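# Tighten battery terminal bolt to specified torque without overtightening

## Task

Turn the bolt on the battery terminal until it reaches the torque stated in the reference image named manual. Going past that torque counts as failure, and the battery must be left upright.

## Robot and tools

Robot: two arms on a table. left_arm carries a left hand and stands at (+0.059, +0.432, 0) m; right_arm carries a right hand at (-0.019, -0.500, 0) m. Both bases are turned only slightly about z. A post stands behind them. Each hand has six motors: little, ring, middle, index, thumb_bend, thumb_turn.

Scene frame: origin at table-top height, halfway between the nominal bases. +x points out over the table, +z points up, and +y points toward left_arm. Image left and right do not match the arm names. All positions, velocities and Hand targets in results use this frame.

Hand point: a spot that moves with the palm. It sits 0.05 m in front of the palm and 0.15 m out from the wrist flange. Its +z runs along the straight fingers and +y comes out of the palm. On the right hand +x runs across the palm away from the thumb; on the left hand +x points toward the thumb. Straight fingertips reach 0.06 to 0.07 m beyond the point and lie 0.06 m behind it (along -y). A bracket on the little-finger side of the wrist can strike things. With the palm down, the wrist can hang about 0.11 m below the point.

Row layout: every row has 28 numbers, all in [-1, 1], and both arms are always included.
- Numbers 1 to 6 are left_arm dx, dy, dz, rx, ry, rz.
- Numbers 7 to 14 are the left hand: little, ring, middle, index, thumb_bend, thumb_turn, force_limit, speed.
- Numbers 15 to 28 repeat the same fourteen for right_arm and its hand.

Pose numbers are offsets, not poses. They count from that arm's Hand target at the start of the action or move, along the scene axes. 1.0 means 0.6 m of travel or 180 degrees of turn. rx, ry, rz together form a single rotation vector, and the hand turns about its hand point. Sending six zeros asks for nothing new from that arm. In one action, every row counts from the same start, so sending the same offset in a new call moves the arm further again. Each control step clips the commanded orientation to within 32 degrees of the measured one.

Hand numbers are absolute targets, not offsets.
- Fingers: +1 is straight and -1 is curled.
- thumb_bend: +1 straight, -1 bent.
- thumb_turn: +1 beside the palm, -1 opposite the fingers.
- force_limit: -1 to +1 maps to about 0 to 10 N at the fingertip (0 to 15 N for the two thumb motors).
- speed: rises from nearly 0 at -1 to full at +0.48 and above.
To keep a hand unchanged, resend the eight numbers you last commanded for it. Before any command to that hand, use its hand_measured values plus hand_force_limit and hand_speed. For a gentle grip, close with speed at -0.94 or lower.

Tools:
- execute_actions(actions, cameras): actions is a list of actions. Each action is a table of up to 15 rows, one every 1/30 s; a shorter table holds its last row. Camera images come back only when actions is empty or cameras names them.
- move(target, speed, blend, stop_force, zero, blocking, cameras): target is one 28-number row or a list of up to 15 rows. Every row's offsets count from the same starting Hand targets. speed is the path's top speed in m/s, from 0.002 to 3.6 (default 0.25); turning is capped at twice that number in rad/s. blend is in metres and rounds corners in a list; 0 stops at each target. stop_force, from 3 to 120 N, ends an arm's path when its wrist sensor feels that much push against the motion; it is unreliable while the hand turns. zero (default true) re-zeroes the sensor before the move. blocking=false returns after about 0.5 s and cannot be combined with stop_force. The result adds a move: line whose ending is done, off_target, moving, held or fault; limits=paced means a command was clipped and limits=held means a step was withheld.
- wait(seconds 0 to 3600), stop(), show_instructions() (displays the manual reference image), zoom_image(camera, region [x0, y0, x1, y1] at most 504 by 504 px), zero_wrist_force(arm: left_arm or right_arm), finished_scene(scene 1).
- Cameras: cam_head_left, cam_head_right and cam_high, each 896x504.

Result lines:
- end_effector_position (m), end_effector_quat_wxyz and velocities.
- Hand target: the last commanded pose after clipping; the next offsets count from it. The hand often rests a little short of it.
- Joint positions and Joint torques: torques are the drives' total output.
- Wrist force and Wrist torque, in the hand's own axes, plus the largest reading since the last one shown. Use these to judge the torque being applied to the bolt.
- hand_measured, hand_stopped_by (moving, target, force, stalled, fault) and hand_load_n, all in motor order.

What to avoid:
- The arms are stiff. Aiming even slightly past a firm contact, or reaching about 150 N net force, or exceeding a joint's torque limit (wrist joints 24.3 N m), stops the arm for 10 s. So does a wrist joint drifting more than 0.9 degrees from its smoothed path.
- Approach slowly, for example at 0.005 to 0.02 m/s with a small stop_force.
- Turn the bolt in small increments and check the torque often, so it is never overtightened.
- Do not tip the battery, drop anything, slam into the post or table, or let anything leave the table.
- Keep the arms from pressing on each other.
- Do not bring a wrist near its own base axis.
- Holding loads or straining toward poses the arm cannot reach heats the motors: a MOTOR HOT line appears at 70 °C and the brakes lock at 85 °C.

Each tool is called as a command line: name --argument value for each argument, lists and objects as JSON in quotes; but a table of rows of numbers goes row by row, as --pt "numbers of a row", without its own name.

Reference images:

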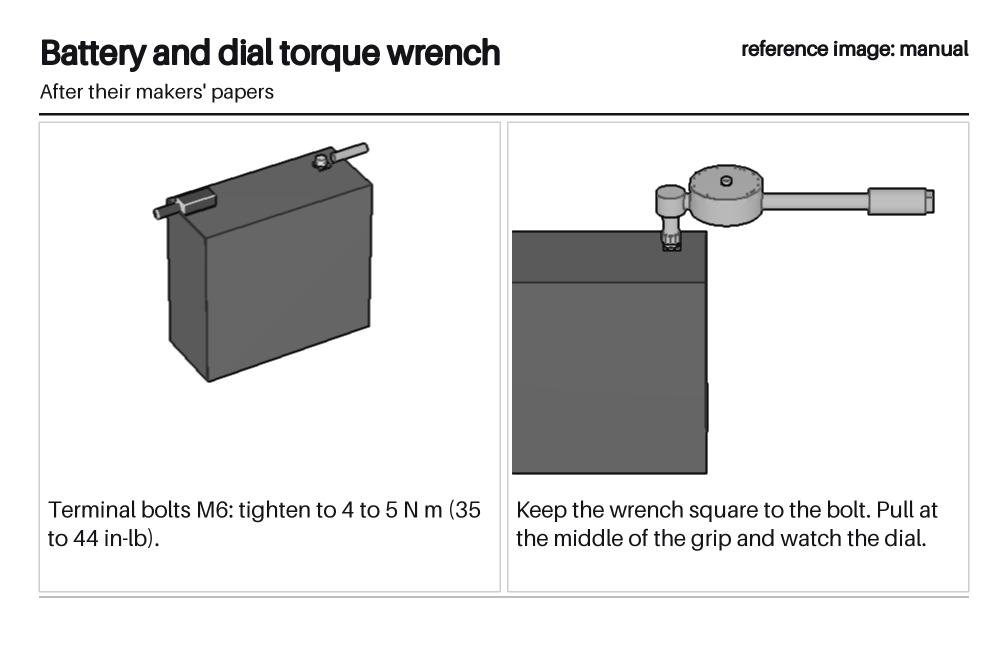

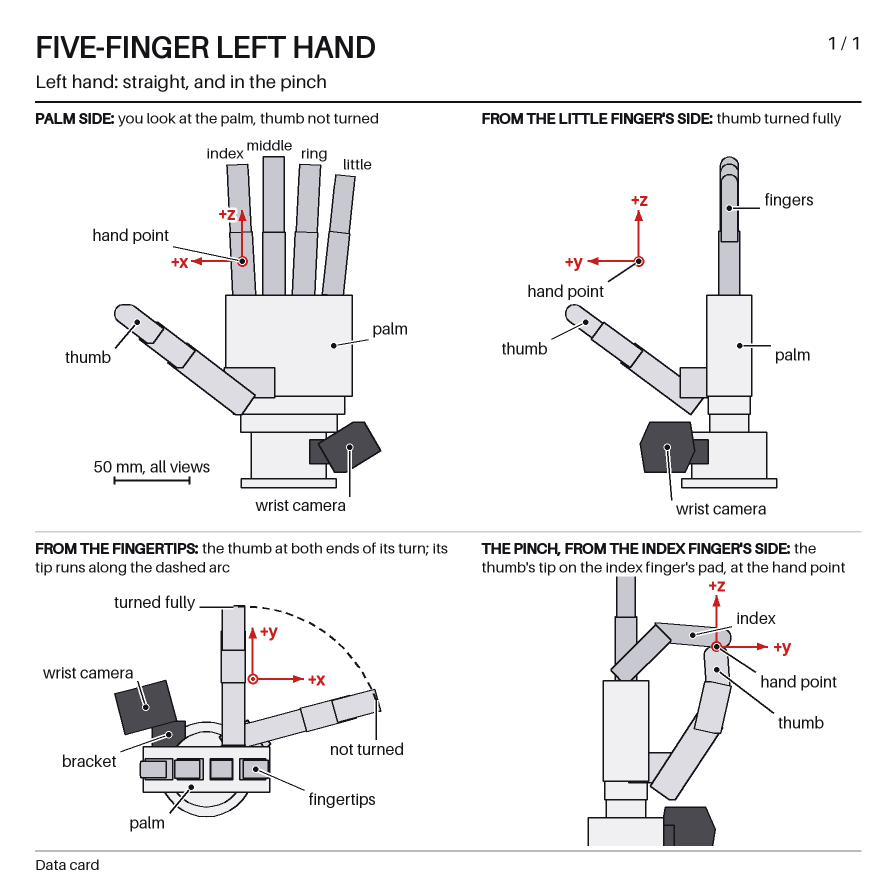

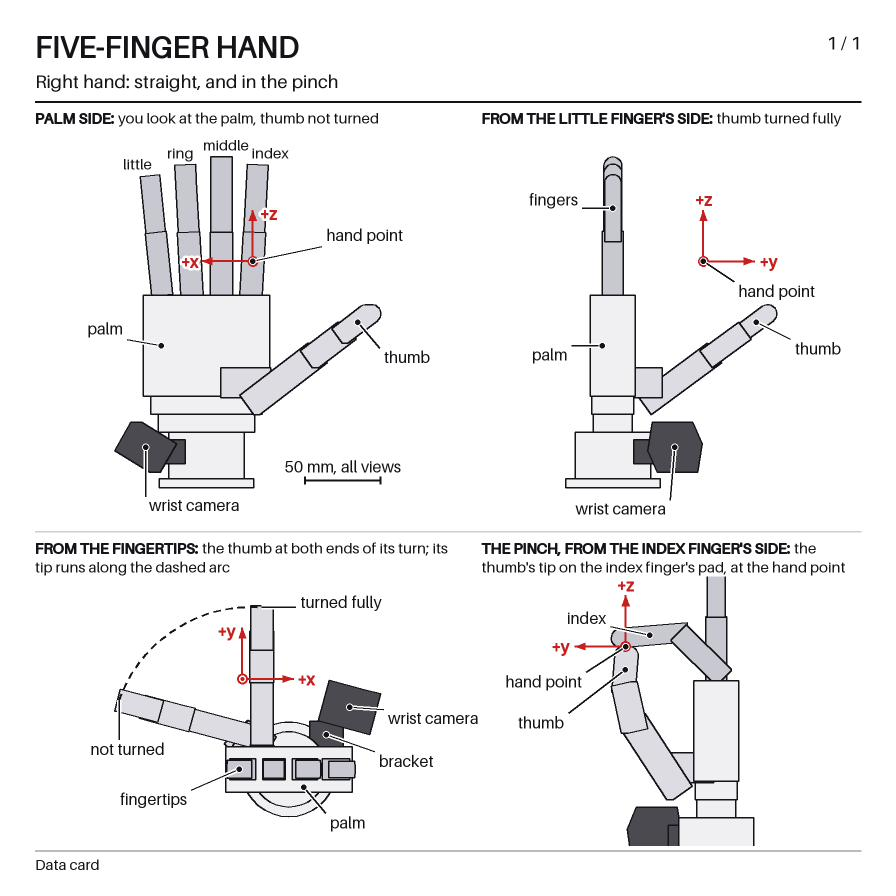

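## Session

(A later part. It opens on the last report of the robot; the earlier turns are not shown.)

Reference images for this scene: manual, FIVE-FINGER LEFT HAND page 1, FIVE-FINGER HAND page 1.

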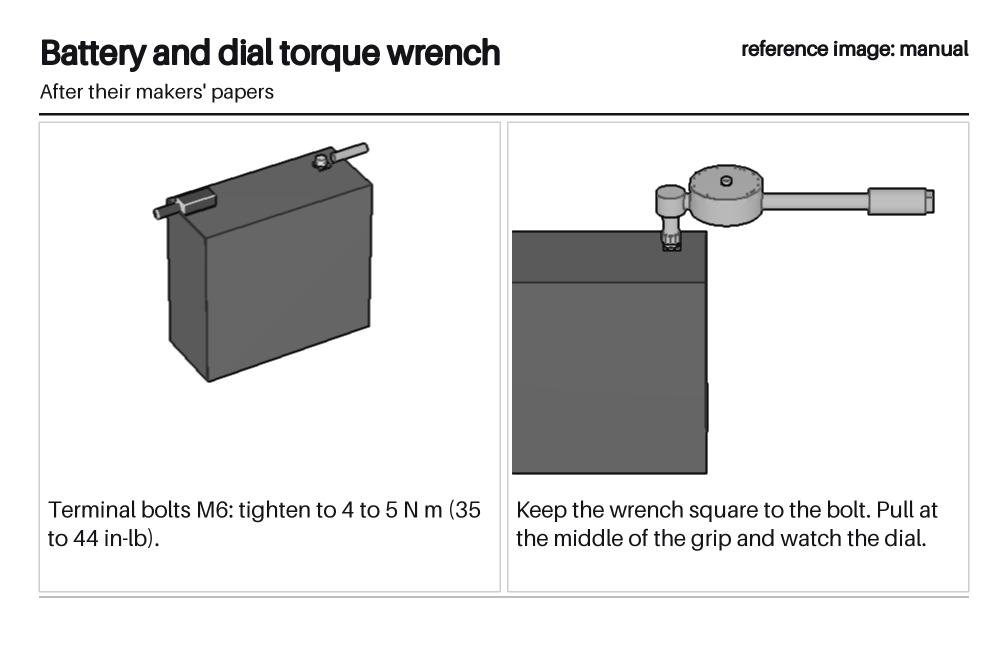

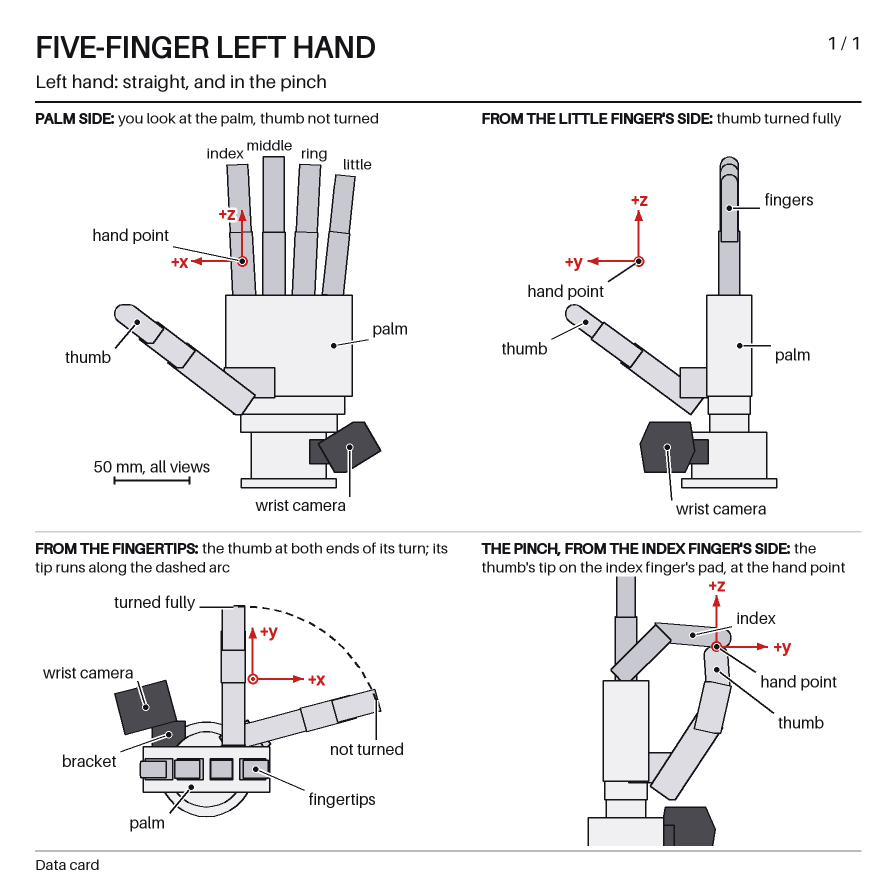

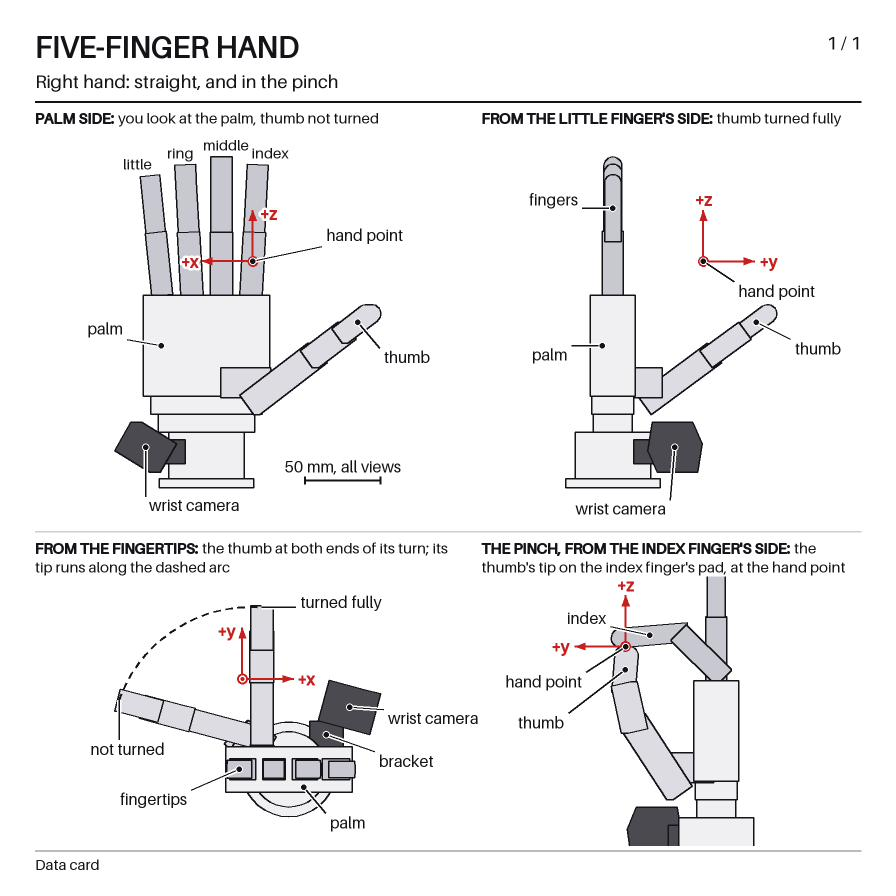

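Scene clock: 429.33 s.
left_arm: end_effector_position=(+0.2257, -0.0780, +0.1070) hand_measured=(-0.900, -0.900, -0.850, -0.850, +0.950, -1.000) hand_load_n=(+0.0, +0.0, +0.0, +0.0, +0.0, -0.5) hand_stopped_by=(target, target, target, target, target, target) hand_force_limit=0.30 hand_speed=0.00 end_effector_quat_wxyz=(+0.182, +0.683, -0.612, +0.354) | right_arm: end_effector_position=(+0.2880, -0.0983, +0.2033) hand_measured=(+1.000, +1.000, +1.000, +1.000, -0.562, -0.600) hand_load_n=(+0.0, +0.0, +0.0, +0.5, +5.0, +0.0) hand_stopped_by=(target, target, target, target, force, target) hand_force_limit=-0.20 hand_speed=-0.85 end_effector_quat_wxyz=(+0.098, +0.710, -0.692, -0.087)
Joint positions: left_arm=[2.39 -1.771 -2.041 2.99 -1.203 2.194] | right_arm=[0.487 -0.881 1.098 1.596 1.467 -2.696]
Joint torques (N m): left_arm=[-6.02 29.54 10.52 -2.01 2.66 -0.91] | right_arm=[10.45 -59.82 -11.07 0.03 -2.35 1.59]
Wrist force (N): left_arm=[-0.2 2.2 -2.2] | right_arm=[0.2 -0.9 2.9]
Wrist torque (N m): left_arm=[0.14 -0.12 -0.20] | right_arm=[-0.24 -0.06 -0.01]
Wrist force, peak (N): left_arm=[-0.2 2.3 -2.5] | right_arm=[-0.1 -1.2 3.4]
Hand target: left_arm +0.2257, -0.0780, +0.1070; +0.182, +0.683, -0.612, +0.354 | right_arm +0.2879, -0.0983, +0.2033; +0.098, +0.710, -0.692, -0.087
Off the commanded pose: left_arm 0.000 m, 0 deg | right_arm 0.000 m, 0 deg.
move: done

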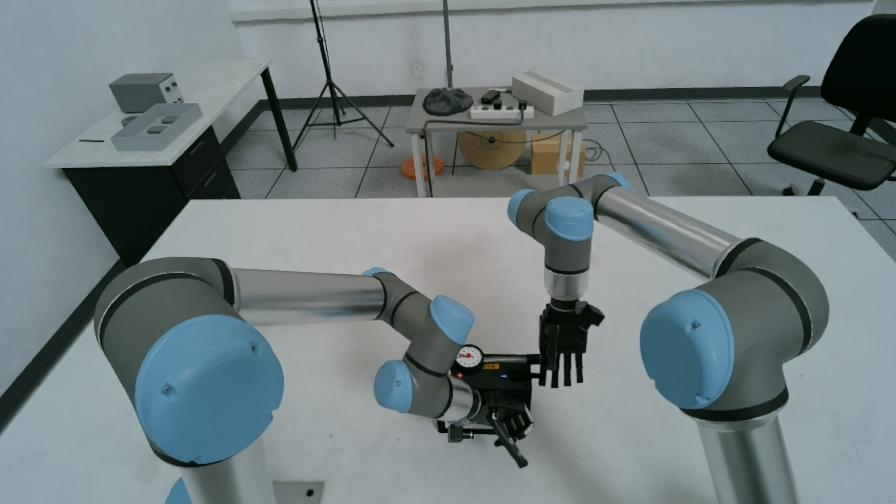

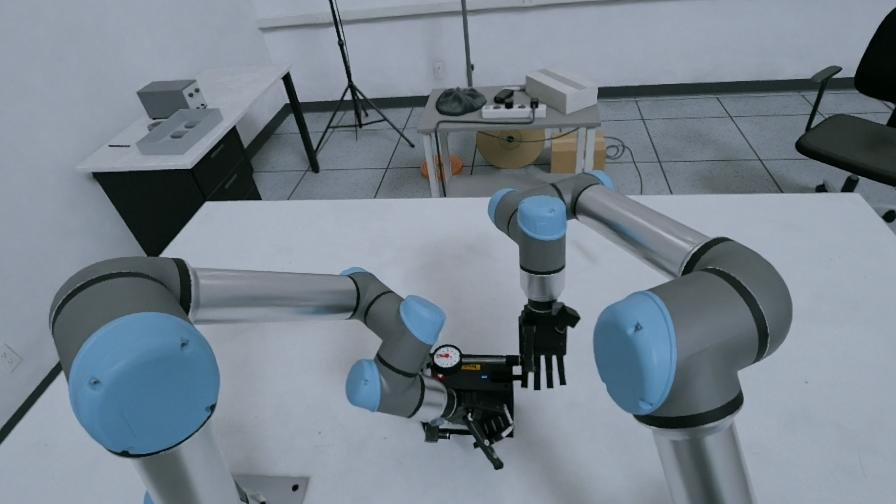

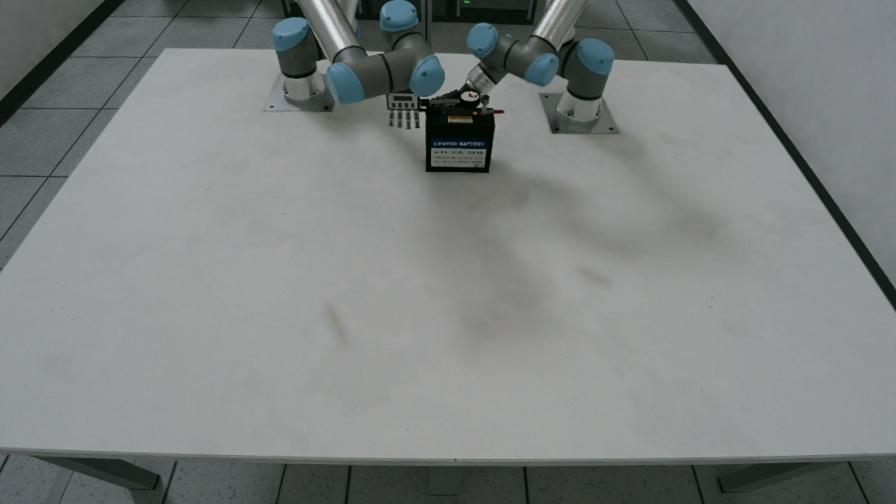

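move --target '[0,0,0,0,0,0,-0.9,-0.9,-0.85,-0.85,0.95,-1,0.3,0,-0.0026,0.0005,0,0,0,-0.00278,1,1,1,1,-0.7,-0.6,-0.2,-0.85]' --speed 0.01

move --target '[0,0,0,0,0,0,-0.9,-0.9,-0.85,-0.85,0.95,-1,0.3,0,-0.0026,0.0005,0,0,0,-0.00278,1,1,1,1,-0.7,-0.6,-0.2,-0.85]' --speed 0.01 --cameras '["cam_head_right"]'

zoom_image --camera "cam_head_right" --region '[414, 335, 464, 385]'

Scene clock: 431.33 s.
left_arm: end_effector_position=(+0.2257, -0.0780, +0.1070) hand_measured=(-0.900, -0.900, -0.850, -0.850, +0.950, -1.000) hand_load_n=(+0.0, +0.0, +0.0, +0.0, +0.0, -0.5) hand_stopped_by=(target, target, target, target, target, target) hand_force_limit=0.30 hand_speed=0.00 end_effector_quat_wxyz=(+0.182, +0.683, -0.612, +0.354) | right_arm: end_effector_position=(+0.2864, -0.0980, +0.2033) hand_measured=(+1.000, +1.000, +1.000, +1.000, -0.562, -0.600) hand_load_n=(+0.0, +0.0, +0.0, +0.5, +5.0, +0.0) hand_stopped_by=(target, target, target, target, force, target) hand_force_limit=-0.20 hand_speed=-0.85 end_effector_quat_wxyz=(+0.097, +0.707, -0.695, -0.087)
Joint positions: left_arm=[2.39 -1.771 -2.041 2.99 -1.203 2.194] | right_arm=[0.487 -0.886 1.106 1.591 1.465 -2.687]
Joint torques (N m): left_arm=[-5.61 30.04 11.15 -2.05 2.56 -0.74] | right_arm=[9.93 -58.21 -10.89 0.03 -2.45 1.29]
Wrist force (N): left_arm=[-0.3 2.1 -2.0] | right_arm=[1.2 -1.0 3.1]
Wrist torque (N m): left_arm=[0.11 -0.13 -0.18] | right_arm=[-0.25 -0.14 0.04]
Wrist force, peak (N): left_arm=[-0.3 2.6 -2.3] | right_arm=[0.3 -1.1 3.5]
Hand target: left_arm +0.2257, -0.0780, +0.1070; +0.182, +0.683, -0.612, +0.354 | right_arm +0.2863, -0.0980, +0.2033; +0.097, +0.707, -0.695, -0.087
Off the commanded pose: left_arm 0.000 m, 0 deg | right_arm 0.000 m, 0 deg.
move: done

Scene clock: 432.07 s.
left_arm: end_effector_position=(+0.2257, -0.0780, +0.1070) hand_measured=(-0.900, -0.900, -0.850, -0.850, +0.950, -1.000) hand_load_n=(+0.5, +0.0, +0.0, +0.0, +0.0, +0.0) hand_stopped_by=(target, target, target, target, target, target) hand_force_limit=0.30 hand_speed=0.00 end_effector_quat_wxyz=(+0.182, +0.683, -0.612, +0.354) | right_arm: end_effector_position=(+0.2848, -0.0977, +0.2033) hand_measured=(+1.000, +1.000, +1.000, +1.000, -0.562, -0.600) hand_load_n=(+0.0, +0.0, +0.0, +0.0, +5.0, +0.0) hand_stopped_by=(target, target, target, target, force, target) hand_force_limit=-0.20 hand_speed=-0.85 end_effector_quat_wxyz=(+0.097, +0.704, -0.698, -0.088)
Joint positions: left_arm=[2.39 -1.771 -2.041 2.99 -1.203 2.194] | right_arm=[0.487 -0.891 1.114 1.587 1.462 -2.678]
Joint torques (N m): left_arm=[-5.86 29.32 11 -2.04 2.65 -0.78] | right_arm=[9.63 -58.76 -11.43 0.08 -2.47 0.99]
Wrist force (N): left_arm=[-0.7 2.3 -2.1] | right_arm=[1.3 -1.3 3.3]
Wrist torque (N m): left_arm=[0.15 -0.12 -0.20] | right_arm=[-0.28 -0.11 0.03]
Wrist force, peak (N): left_arm=[-0.6 2.5 -2.2] | right_arm=[1.5 -1.2 3.4]
Hand target: left_arm +0.2257, -0.0780, +0.1070; +0.182, +0.683, -0.612, +0.354 | right_arm +0.2848, -0.0977, +0.2033; +0.097, +0.704, -0.698, -0.088
Off the commanded pose: left_arm 0.000 m, 0 deg | right_arm 0.000 m, 0 deg.
move: done

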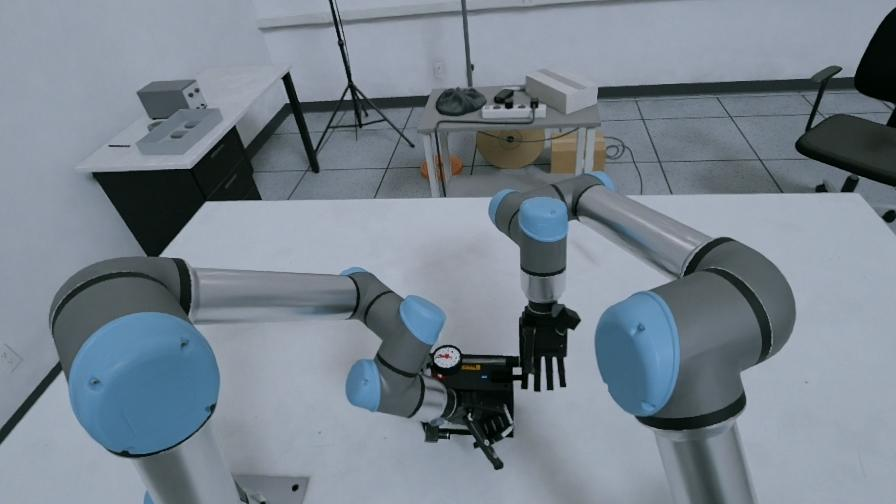

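Scaled by 10.080 from the camera's image (finer frame: 1280x720).

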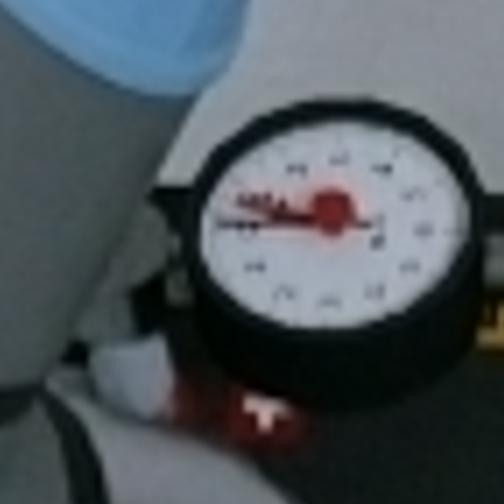

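zoom_image --camera "cam_head_right" --region '[480, 330, 570, 400]'

Scaled by 5.600 from the camera's image (finer frame: 1280x720).

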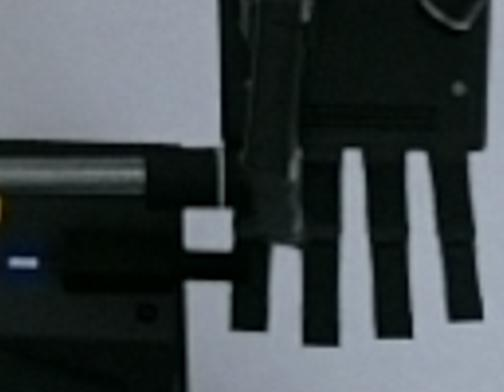

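move --pt "-0.08 0.02 0 0 0 0 -0.9 -0.9 -0.85 -0.85 0.95 -1 0.3 0 0 0 0 0 0 0 1 1 1 1 -0.7 -0.6 -0.2 -0.85" --pt "-0.1 0.12 0.15 0 0 0 -0.9 -0.9 -0.85 -0.85 0.95 -1 0.3 0 0 0 0 0 0 0 1 1 1 1 -0.7 -0.6 -0.2 -0.85" --pt "-0.08 0.25 0.4 0 0 0 -0.9 -0.9 -0.85 -0.85 0.95 -1 0.3 0 0 0 0 0 0 0 1 1 1 1 -0.7 -0.6 -0.2 -0.85" --speed '[0.05,0.15,0.2]' --blend '[0.01,0.02,0]' --cameras '["all"]'

Scene clock: 438.03 s.
left_arm: end_effector_position=(+0.1777, +0.0719, +0.3470) hand_measured=(-0.900, -0.900, -0.850, -0.850, +0.950, -1.000) hand_load_n=(+0.0, +0.0, +0.0, +0.0, +0.0, -0.5) hand_stopped_by=(target, target, target, target, target, target) hand_force_limit=0.30 hand_speed=0.00 end_effector_quat_wxyz=(+0.182, +0.683, -0.612, +0.354) | right_arm: end_effector_position=(+0.2848, -0.0977, +0.2033) hand_measured=(+1.000, +1.000, +1.000, +1.000, -0.562, -0.600) hand_load_n=(+0.0, +0.0, +0.0, +0.0, +5.0, +0.0) hand_stopped_by=(target, target, target, target, force, target) hand_force_limit=-0.20 hand_speed=-0.85 end_effector_quat_wxyz=(+0.097, +0.704, -0.698, -0.088)
Joint positions: left_arm=[2.9 -1.169 -1.968 2.072 -0.897 2.67] | right_arm=[0.487 -0.891 1.114 1.587 1.462 -2.678]
Joint torques (N m): left_arm=[11.27 10.67 12.2 -4.13 4.26 1.38] | right_arm=[10.56 -58.66 -11.47 -0.13 -2.32 1.4]
Wrist force (N): left_arm=[-0.5 -0.4 -1.3] | right_arm=[1.2 -0.9 2.6]
Wrist torque (N m): left_arm=[-0.03 -0.07 -0.08] | right_arm=[-0.24 -0.09 0.03]
Wrist force, peak (N): left_arm=[-0.2 2.5 -2.6] | right_arm=[1.5 -1.4 3.4]
Hand target: left_arm +0.1777, +0.0720, +0.3470; +0.182, +0.683, -0.612, +0.354 | right_arm +0.2848, -0.0977, +0.2033; +0.097, +0.704, -0.698, -0.088
Off the commanded pose: left_arm 0.000 m, 0 deg | right_arm 0.000 m, 0 deg.
move: done

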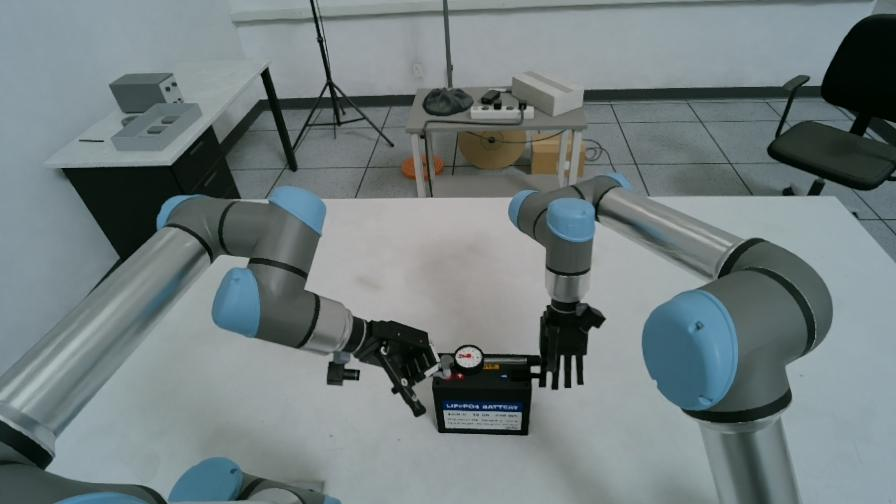

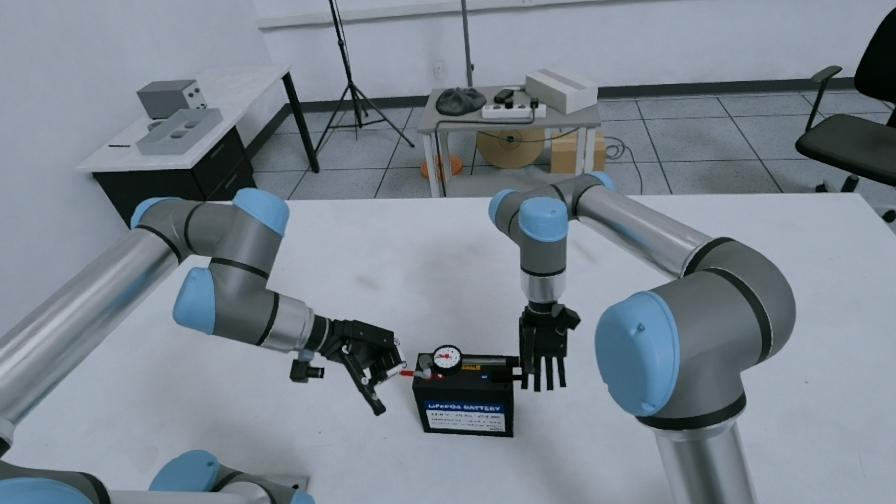

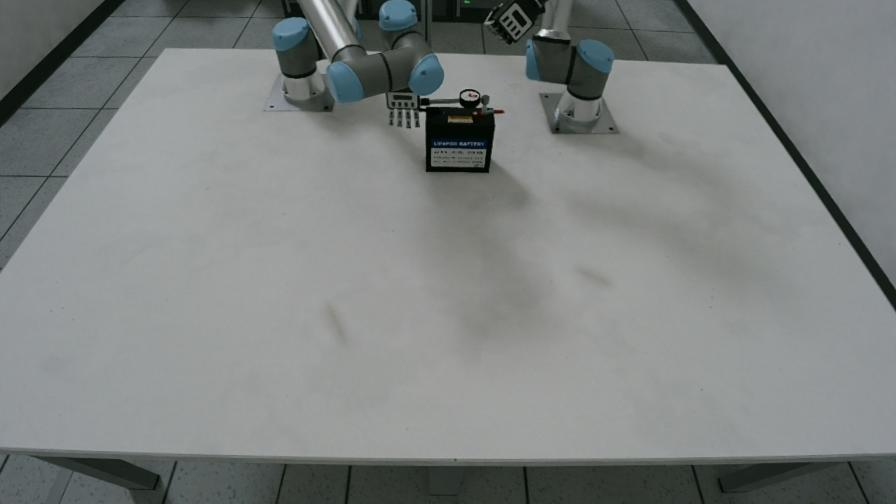

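Now the views are unobstructed; zoom in.

zoom_image --camera "cam_head_left" --region '[425, 335, 505, 395]'

zoom_image --camera "cam_head_right" --region '[405, 335, 485, 395]'

zoom_image --camera "cam_high" --region '[420, 74, 510, 134]'

Scaled by 6.300 from the camera's image (finer frame: 1280x720).

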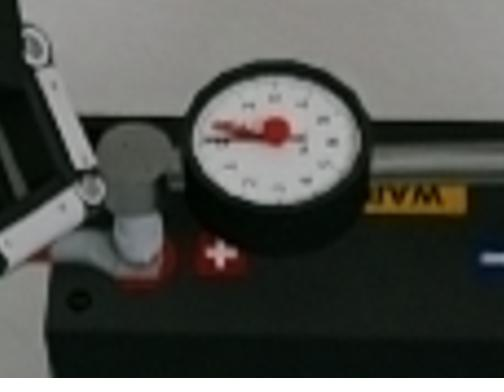

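Scaled by 6.300 from the camera's image (finer frame: 1280x720).

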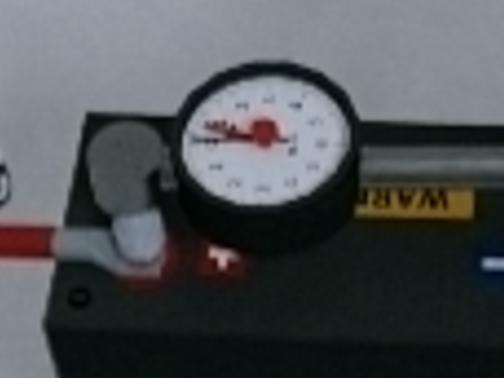

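Scaled by 5.600 from the camera's image (finer frame: 1280x720).

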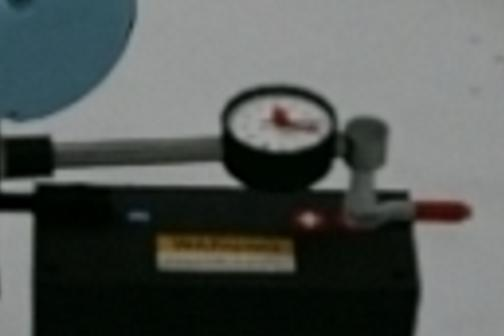

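move --pt "0.1205 0.2467 0.1217 0.1138 0.1057 -0.0371 -0.9 -0.9 -0.85 -0.85 0.95 -1 0.3 0 0 0 0 0 0 0 1 1 1 1 -0.7 -0.6 -0.2 -0.85" --pt "0.4372 0.08 0.0217 0.2276 0.2114 -0.0742 -0.9 -0.9 -0.85 -0.85 0.95 -1 0.3 0 0 0 0 0 0 0 1 1 1 1 -0.7 -0.6 -0.2 -0.85" --pt "0.4038 -0.0792 -0.0783 0.2276 0.2114 -0.0742 -0.9 -0.9 -0.85 -0.85 0.95 -1 0.3 0 0 0 0 0 0 0 1 1 1 1 -0.7 -0.6 -0.2 -0.85" --speed 0.2 --blend '[0.03,0.02,0]' --cameras '["all"]'

Scene clock: 443.97 s.
left_arm: end_effector_position=(+0.4200, +0.0246, +0.3000) hand_measured=(-0.900, -0.900, -0.850, -0.850, +0.950, -1.000) hand_load_n=(+0.0, +0.0, +0.0, +0.0, +0.0, +0.0) hand_stopped_by=(target, target, target, target, target, target) hand_force_limit=0.30 hand_speed=0.00 end_effector_quat_wxyz=(+0.160, +0.706, -0.676, -0.138) | right_arm: end_effector_position=(+0.2848, -0.0977, +0.2033) hand_measured=(+1.000, +1.000, +1.000, +1.000, -0.562, -0.600) hand_load_n=(+0.0, +0.0, +0.0, +0.0, +5.0, -0.5) hand_stopped_by=(target, target, target, target, force, target) hand_force_limit=-0.20 hand_speed=-0.85 end_effector_quat_wxyz=(+0.097, +0.704, -0.698, -0.088)
Joint positions: left_arm=[2.681 -2.423 -0.659 1.132 -1.372 2.737] | right_arm=[0.487 -0.891 1.114 1.587 1.462 -2.678]
Joint torques (N m): left_arm=[-9.09 39.12 27.74 -5.4 3.49 -1.41] | right_arm=[9.7 -57.97 -12.17 0.1 -2.27 1.52]
Wrist force (N): left_arm=[0.2 -2.1 -0.8] | right_arm=[1.5 -1.0 2.7]
Wrist torque (N m): left_arm=[-0.21 -0.07 0.18] | right_arm=[-0.25 -0.13 0.05]
Wrist force, peak (N): left_arm=[0.4 -2.9 -1.0] | right_arm=[1.6 -1.3 3.3]
Hand target: left_arm +0.4200, +0.0245, +0.3000; +0.160, +0.706, -0.676, -0.138 | right_arm +0.2848, -0.0977, +0.2033; +0.097, +0.704, -0.698, -0.088
Off the commanded pose: left_arm 0.000 m, 0 deg | right_arm 0.000 m, 0 deg.
move: done

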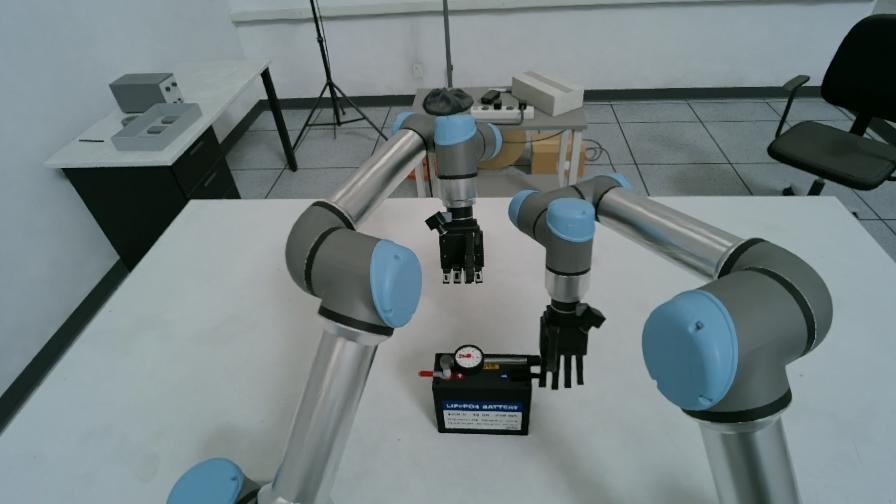

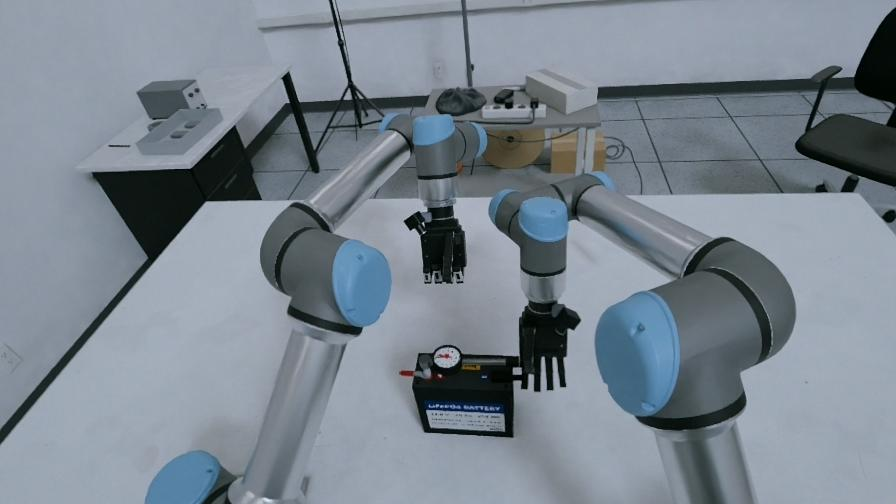

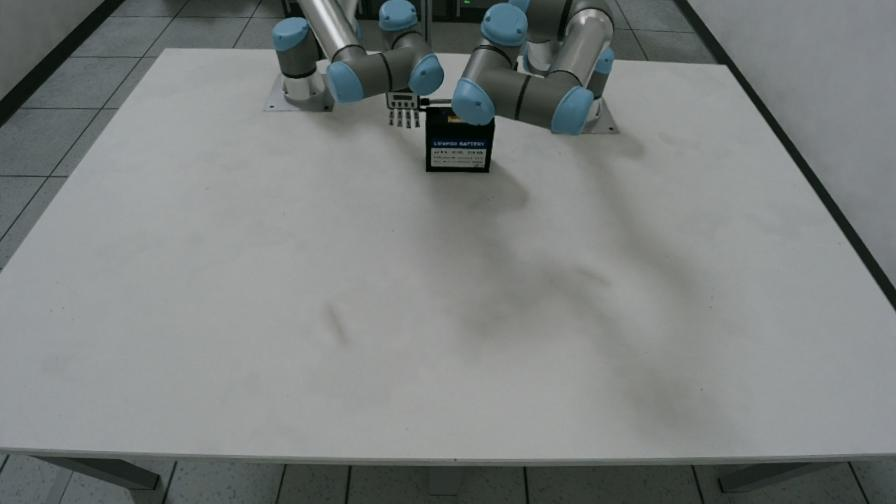

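move --target '[0,0,0,0,0,0,-0.9,-0.9,0.18,0.18,0.3,-1,0.5,0,0,0,0,0,0,0,1,1,1,1,-0.7,-0.6,-0.2,-0.85]'

move --target '[0.02,0,-0.1287,0,0,0,-0.9,-0.9,0.18,0.18,0.3,-1,0.5,0,0,0,0,0,0,0,1,1,1,1,-0.7,-0.6,-0.2,-0.85]' --speed 0.1 --cameras '["all"]'

zoom_image --camera "cam_head_right" --region '[400, 280, 500, 400]'

Scene clock: 445.10 s.
left_arm: end_effector_position=(+0.4200, +0.0245, +0.3000) hand_measured=(-0.900, -0.900, +0.180, +0.180, +0.300, -1.000) hand_load_n=(+0.0, +0.0, +0.0, +0.0, +0.0, +0.0) hand_stopped_by=(target, target, target, target, target, target) hand_force_limit=0.50 hand_speed=0.00 end_effector_quat_wxyz=(+0.160, +0.706, -0.676, -0.138) | right_arm: end_effector_position=(+0.2848, -0.0977, +0.2033) hand_measured=(+1.000, +1.000, +1.000, +1.000, -0.562, -0.600) hand_load_n=(+0.0, +0.0, +0.0, +0.5, +5.0, +0.0) hand_stopped_by=(target, target, target, target, force, target) hand_force_limit=-0.20 hand_speed=-0.85 end_effector_quat_wxyz=(+0.097, +0.704, -0.698, -0.088)
Joint positions: left_arm=[2.681 -2.423 -0.659 1.132 -1.372 2.736] | right_arm=[0.487 -0.891 1.114 1.587 1.462 -2.678]
Joint torques (N m): left_arm=[-8.49 38.5 27.61 -4.77 3.25 -1.41] | right_arm=[8.98 -58.4 -11.34 -0.12 -2.43 1.14]
Wrist force (N): left_arm=[0.1 -1.8 -0.7] | right_arm=[1.5 -1.3 3.3]
Wrist torque (N m): left_arm=[-0.18 -0.06 0.17] | right_arm=[-0.28 -0.14 0.05]
Wrist force, peak (N): left_arm=[0.0 -2.4 -0.7] | right_arm=[1.5 -1.3 3.3]
Hand target: left_arm +0.4200, +0.0245, +0.3000; +0.160, +0.706, -0.676, -0.138 | right_arm +0.2848, -0.0977, +0.2033; +0.097, +0.704, -0.698, -0.088
Off the commanded pose: left_arm 0.000 m, 0 deg | right_arm 0.000 m, 0 deg.
move: done

Scene clock: 446.43 s.
left_arm: end_effector_position=(+0.4320, +0.0245, +0.2229) hand_measured=(-0.900, -0.900, +0.180, +0.180, +0.300, -1.000) hand_load_n=(+0.0, +0.0, +0.0, +0.0, +0.0, +0.0) hand_stopped_by=(target, target, target, target, target, target) hand_force_limit=0.50 hand_speed=0.00 end_effector_quat_wxyz=(+0.160, +0.706, -0.676, -0.138) | right_arm: end_effector_position=(+0.2848, -0.0977, +0.2033) hand_measured=(+1.000, +1.000, +1.000, +1.000, -0.562, -0.600) hand_load_n=(+0.0, +0.0, +0.0, +0.0, +5.0, +0.0) hand_stopped_by=(target, target, target, target, force, target) hand_force_limit=-0.20 hand_speed=-0.85 end_effector_quat_wxyz=(+0.097, +0.704, -0.698, -0.088)
Joint positions: left_arm=[2.688 -2.465 -0.779 1.293 -1.375 2.743] | right_arm=[0.487 -0.891 1.114 1.587 1.462 -2.678]
Joint torques (N m): left_arm=[11.28 40.28 10.33 0.02 -1.32 1.46] | right_arm=[7.38 -58.2 -11.65 0.34 -2.55 1.3]
Wrist force (N): left_arm=[0.3 -1.7 -0.5] | right_arm=[1.4 -0.7 2.8]
Wrist torque (N m): left_arm=[-0.17 -0.07 0.03] | right_arm=[-0.19 -0.12 0.05]
Wrist force, peak (N): left_arm=[0.4 -2.2 -0.8] | right_arm=[1.5 -1.1 3.4]
Hand target: left_arm +0.4320, +0.0245, +0.2228; +0.160, +0.706, -0.676, -0.138 | right_arm +0.2848, -0.0977, +0.2033; +0.097, +0.704, -0.698, -0.088
Off the commanded pose: left_arm 0.000 m, 0 deg | right_arm 0.000 m, 0 deg.
move: done

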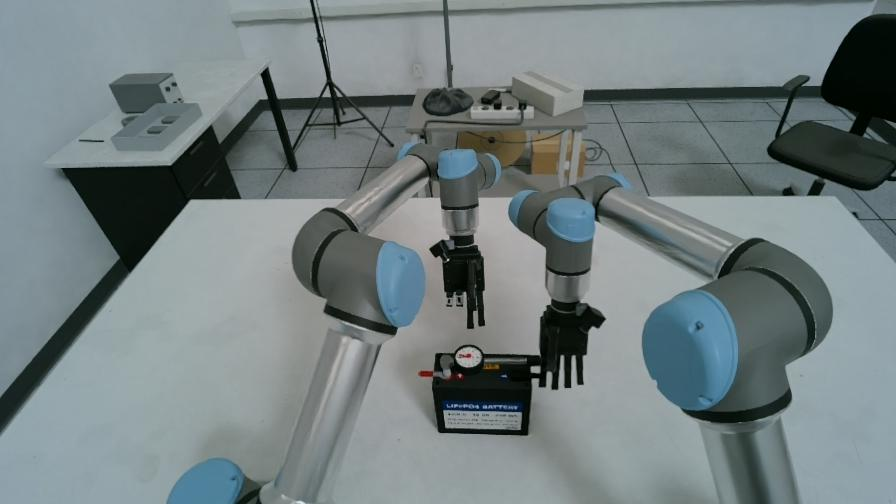

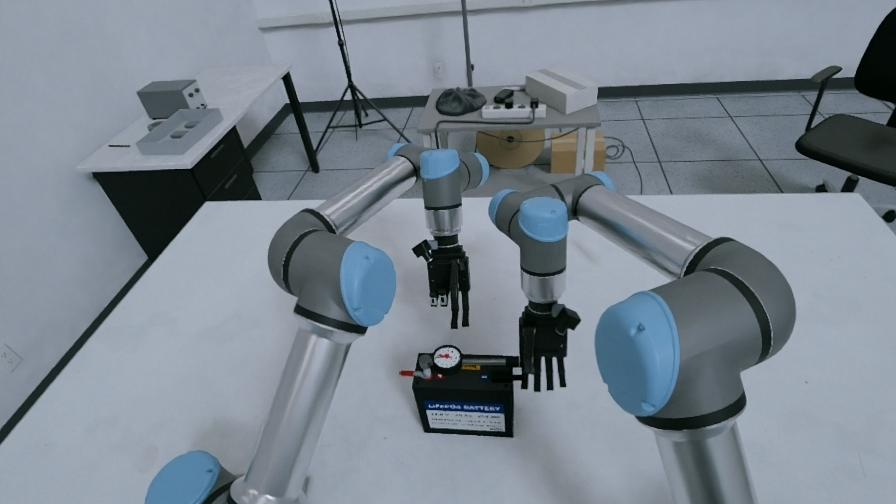

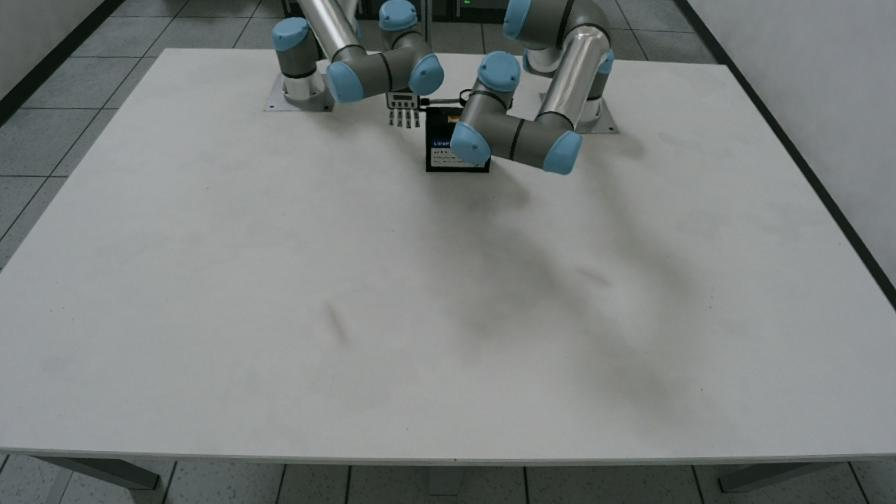

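Scaled by 4.200 from the camera's image (finer frame: 1280x720).

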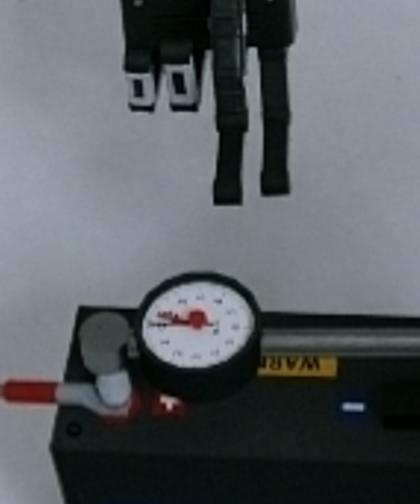

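move --target '[-0.145,0,0,0,0,0,-0.9,-0.9,0.18,0.18,0.3,-1,0.5,0,0,0,0,0,0,0,1,1,1,1,-0.7,-0.6,-0.2,-0.85]' --speed 0.04 --stop_force 4 --cameras '["all"]'

zoom_image --camera "cam_head_right" --region '[400, 320, 500, 400]'

zoom_image --camera "cam_head_left" --region '[420, 320, 520, 400]'

zoom_image --camera "cam_high" --region '[420, 54, 520, 134]'

Scene clock: 450.80 s.
left_arm: end_effector_position=(+0.3450, +0.0245, +0.2228) hand_measured=(-0.900, -0.900, +0.180, +0.180, +0.300, -1.000) hand_load_n=(+0.0, +0.0, +0.0, +0.0, +0.0, +0.0) hand_stopped_by=(target, target, target, target, target, target) hand_force_limit=0.50 hand_speed=0.00 end_effector_quat_wxyz=(+0.160, +0.706, -0.676, -0.138) | right_arm: end_effector_position=(+0.2848, -0.0977, +0.2033) hand_measured=(+1.000, +1.000, +1.000, +1.000, -0.562, -0.600) hand_load_n=(+0.0, +0.0, +0.0, +0.0, +5.0, +0.0) hand_stopped_by=(target, target, target, target, force, target) hand_force_limit=-0.20 hand_speed=-0.85 end_effector_quat_wxyz=(+0.097, +0.704, -0.698, -0.088)
Joint positions: left_arm=[2.628 -2.264 -1.136 1.46 -1.353 2.686] | right_arm=[0.487 -0.891 1.114 1.587 1.462 -2.678]
Joint torques (N m): left_arm=[-8.42 50.47 10.03 -0.07 3.67 -1.46] | right_arm=[8.3 -59.25 -10.9 -0.05 -2.35 1.67]
Wrist force (N): left_arm=[0.2 -2.1 -0.6] | right_arm=[1.5 -1.2 3.0]
Wrist torque (N m): left_arm=[-0.25 -0.06 0.18] | right_arm=[-0.28 -0.14 0.05]
Wrist force, peak (N): left_arm=[0.0 -2.3 -0.7] | right_arm=[1.7 -1.2 3.3]
Hand target: left_arm +0.3450, +0.0245, +0.2228; +0.160, +0.706, -0.676, -0.138 | right_arm +0.2848, -0.0977, +0.2033; +0.097, +0.704, -0.698, -0.088
Off the commanded pose: left_arm 0.000 m, 0 deg | right_arm 0.000 m, 0 deg.
move: done

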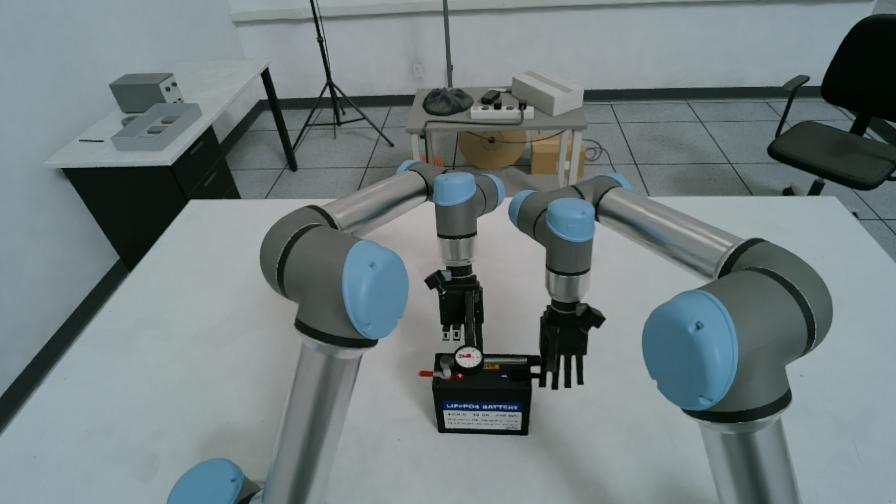

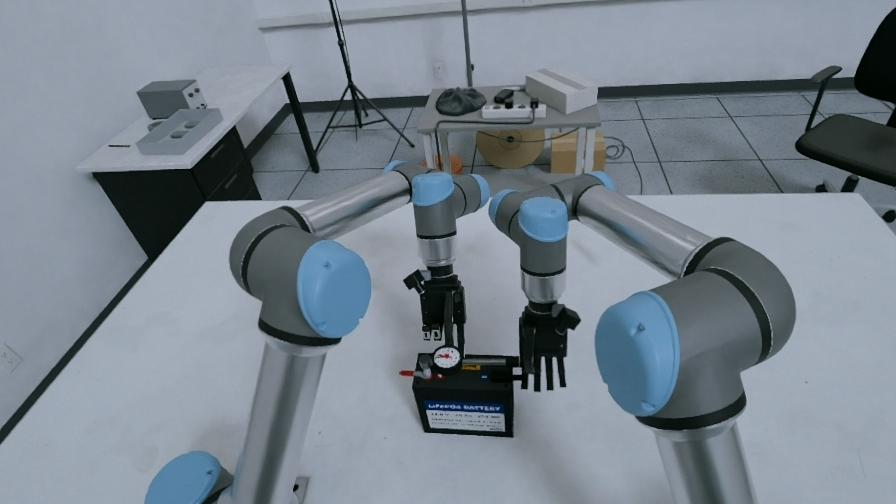

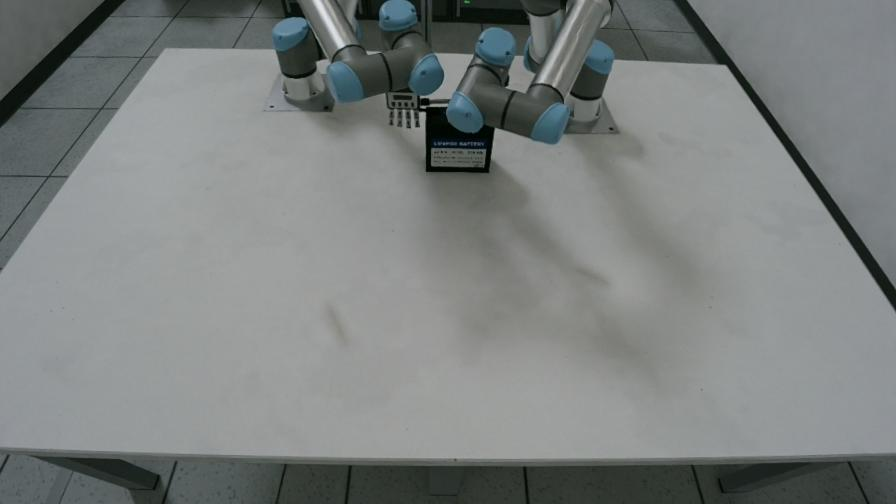

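Scaled by 5.040 from the camera's image (finer frame: 1280x720).

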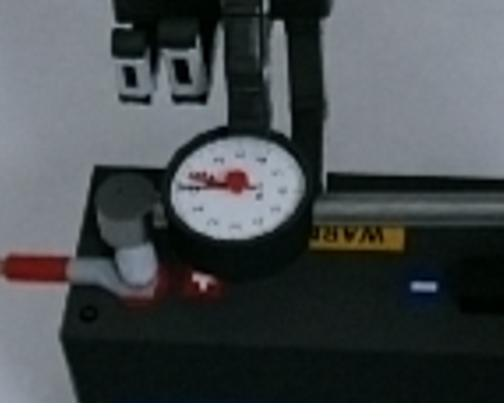

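Scaled by 5.040 from the camera's image (finer frame: 1280x720).

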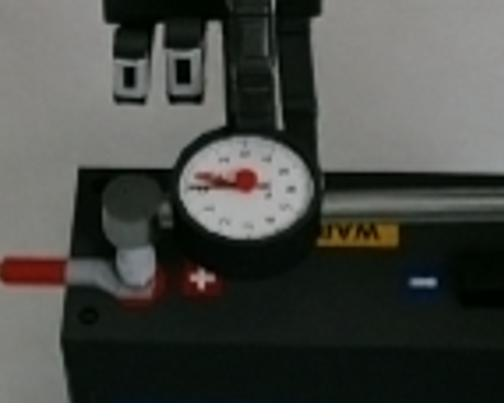

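Scaled by 5.040 from the camera's image (finer frame: 1280x720).

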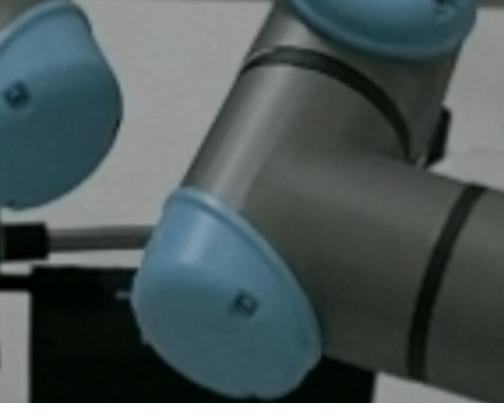

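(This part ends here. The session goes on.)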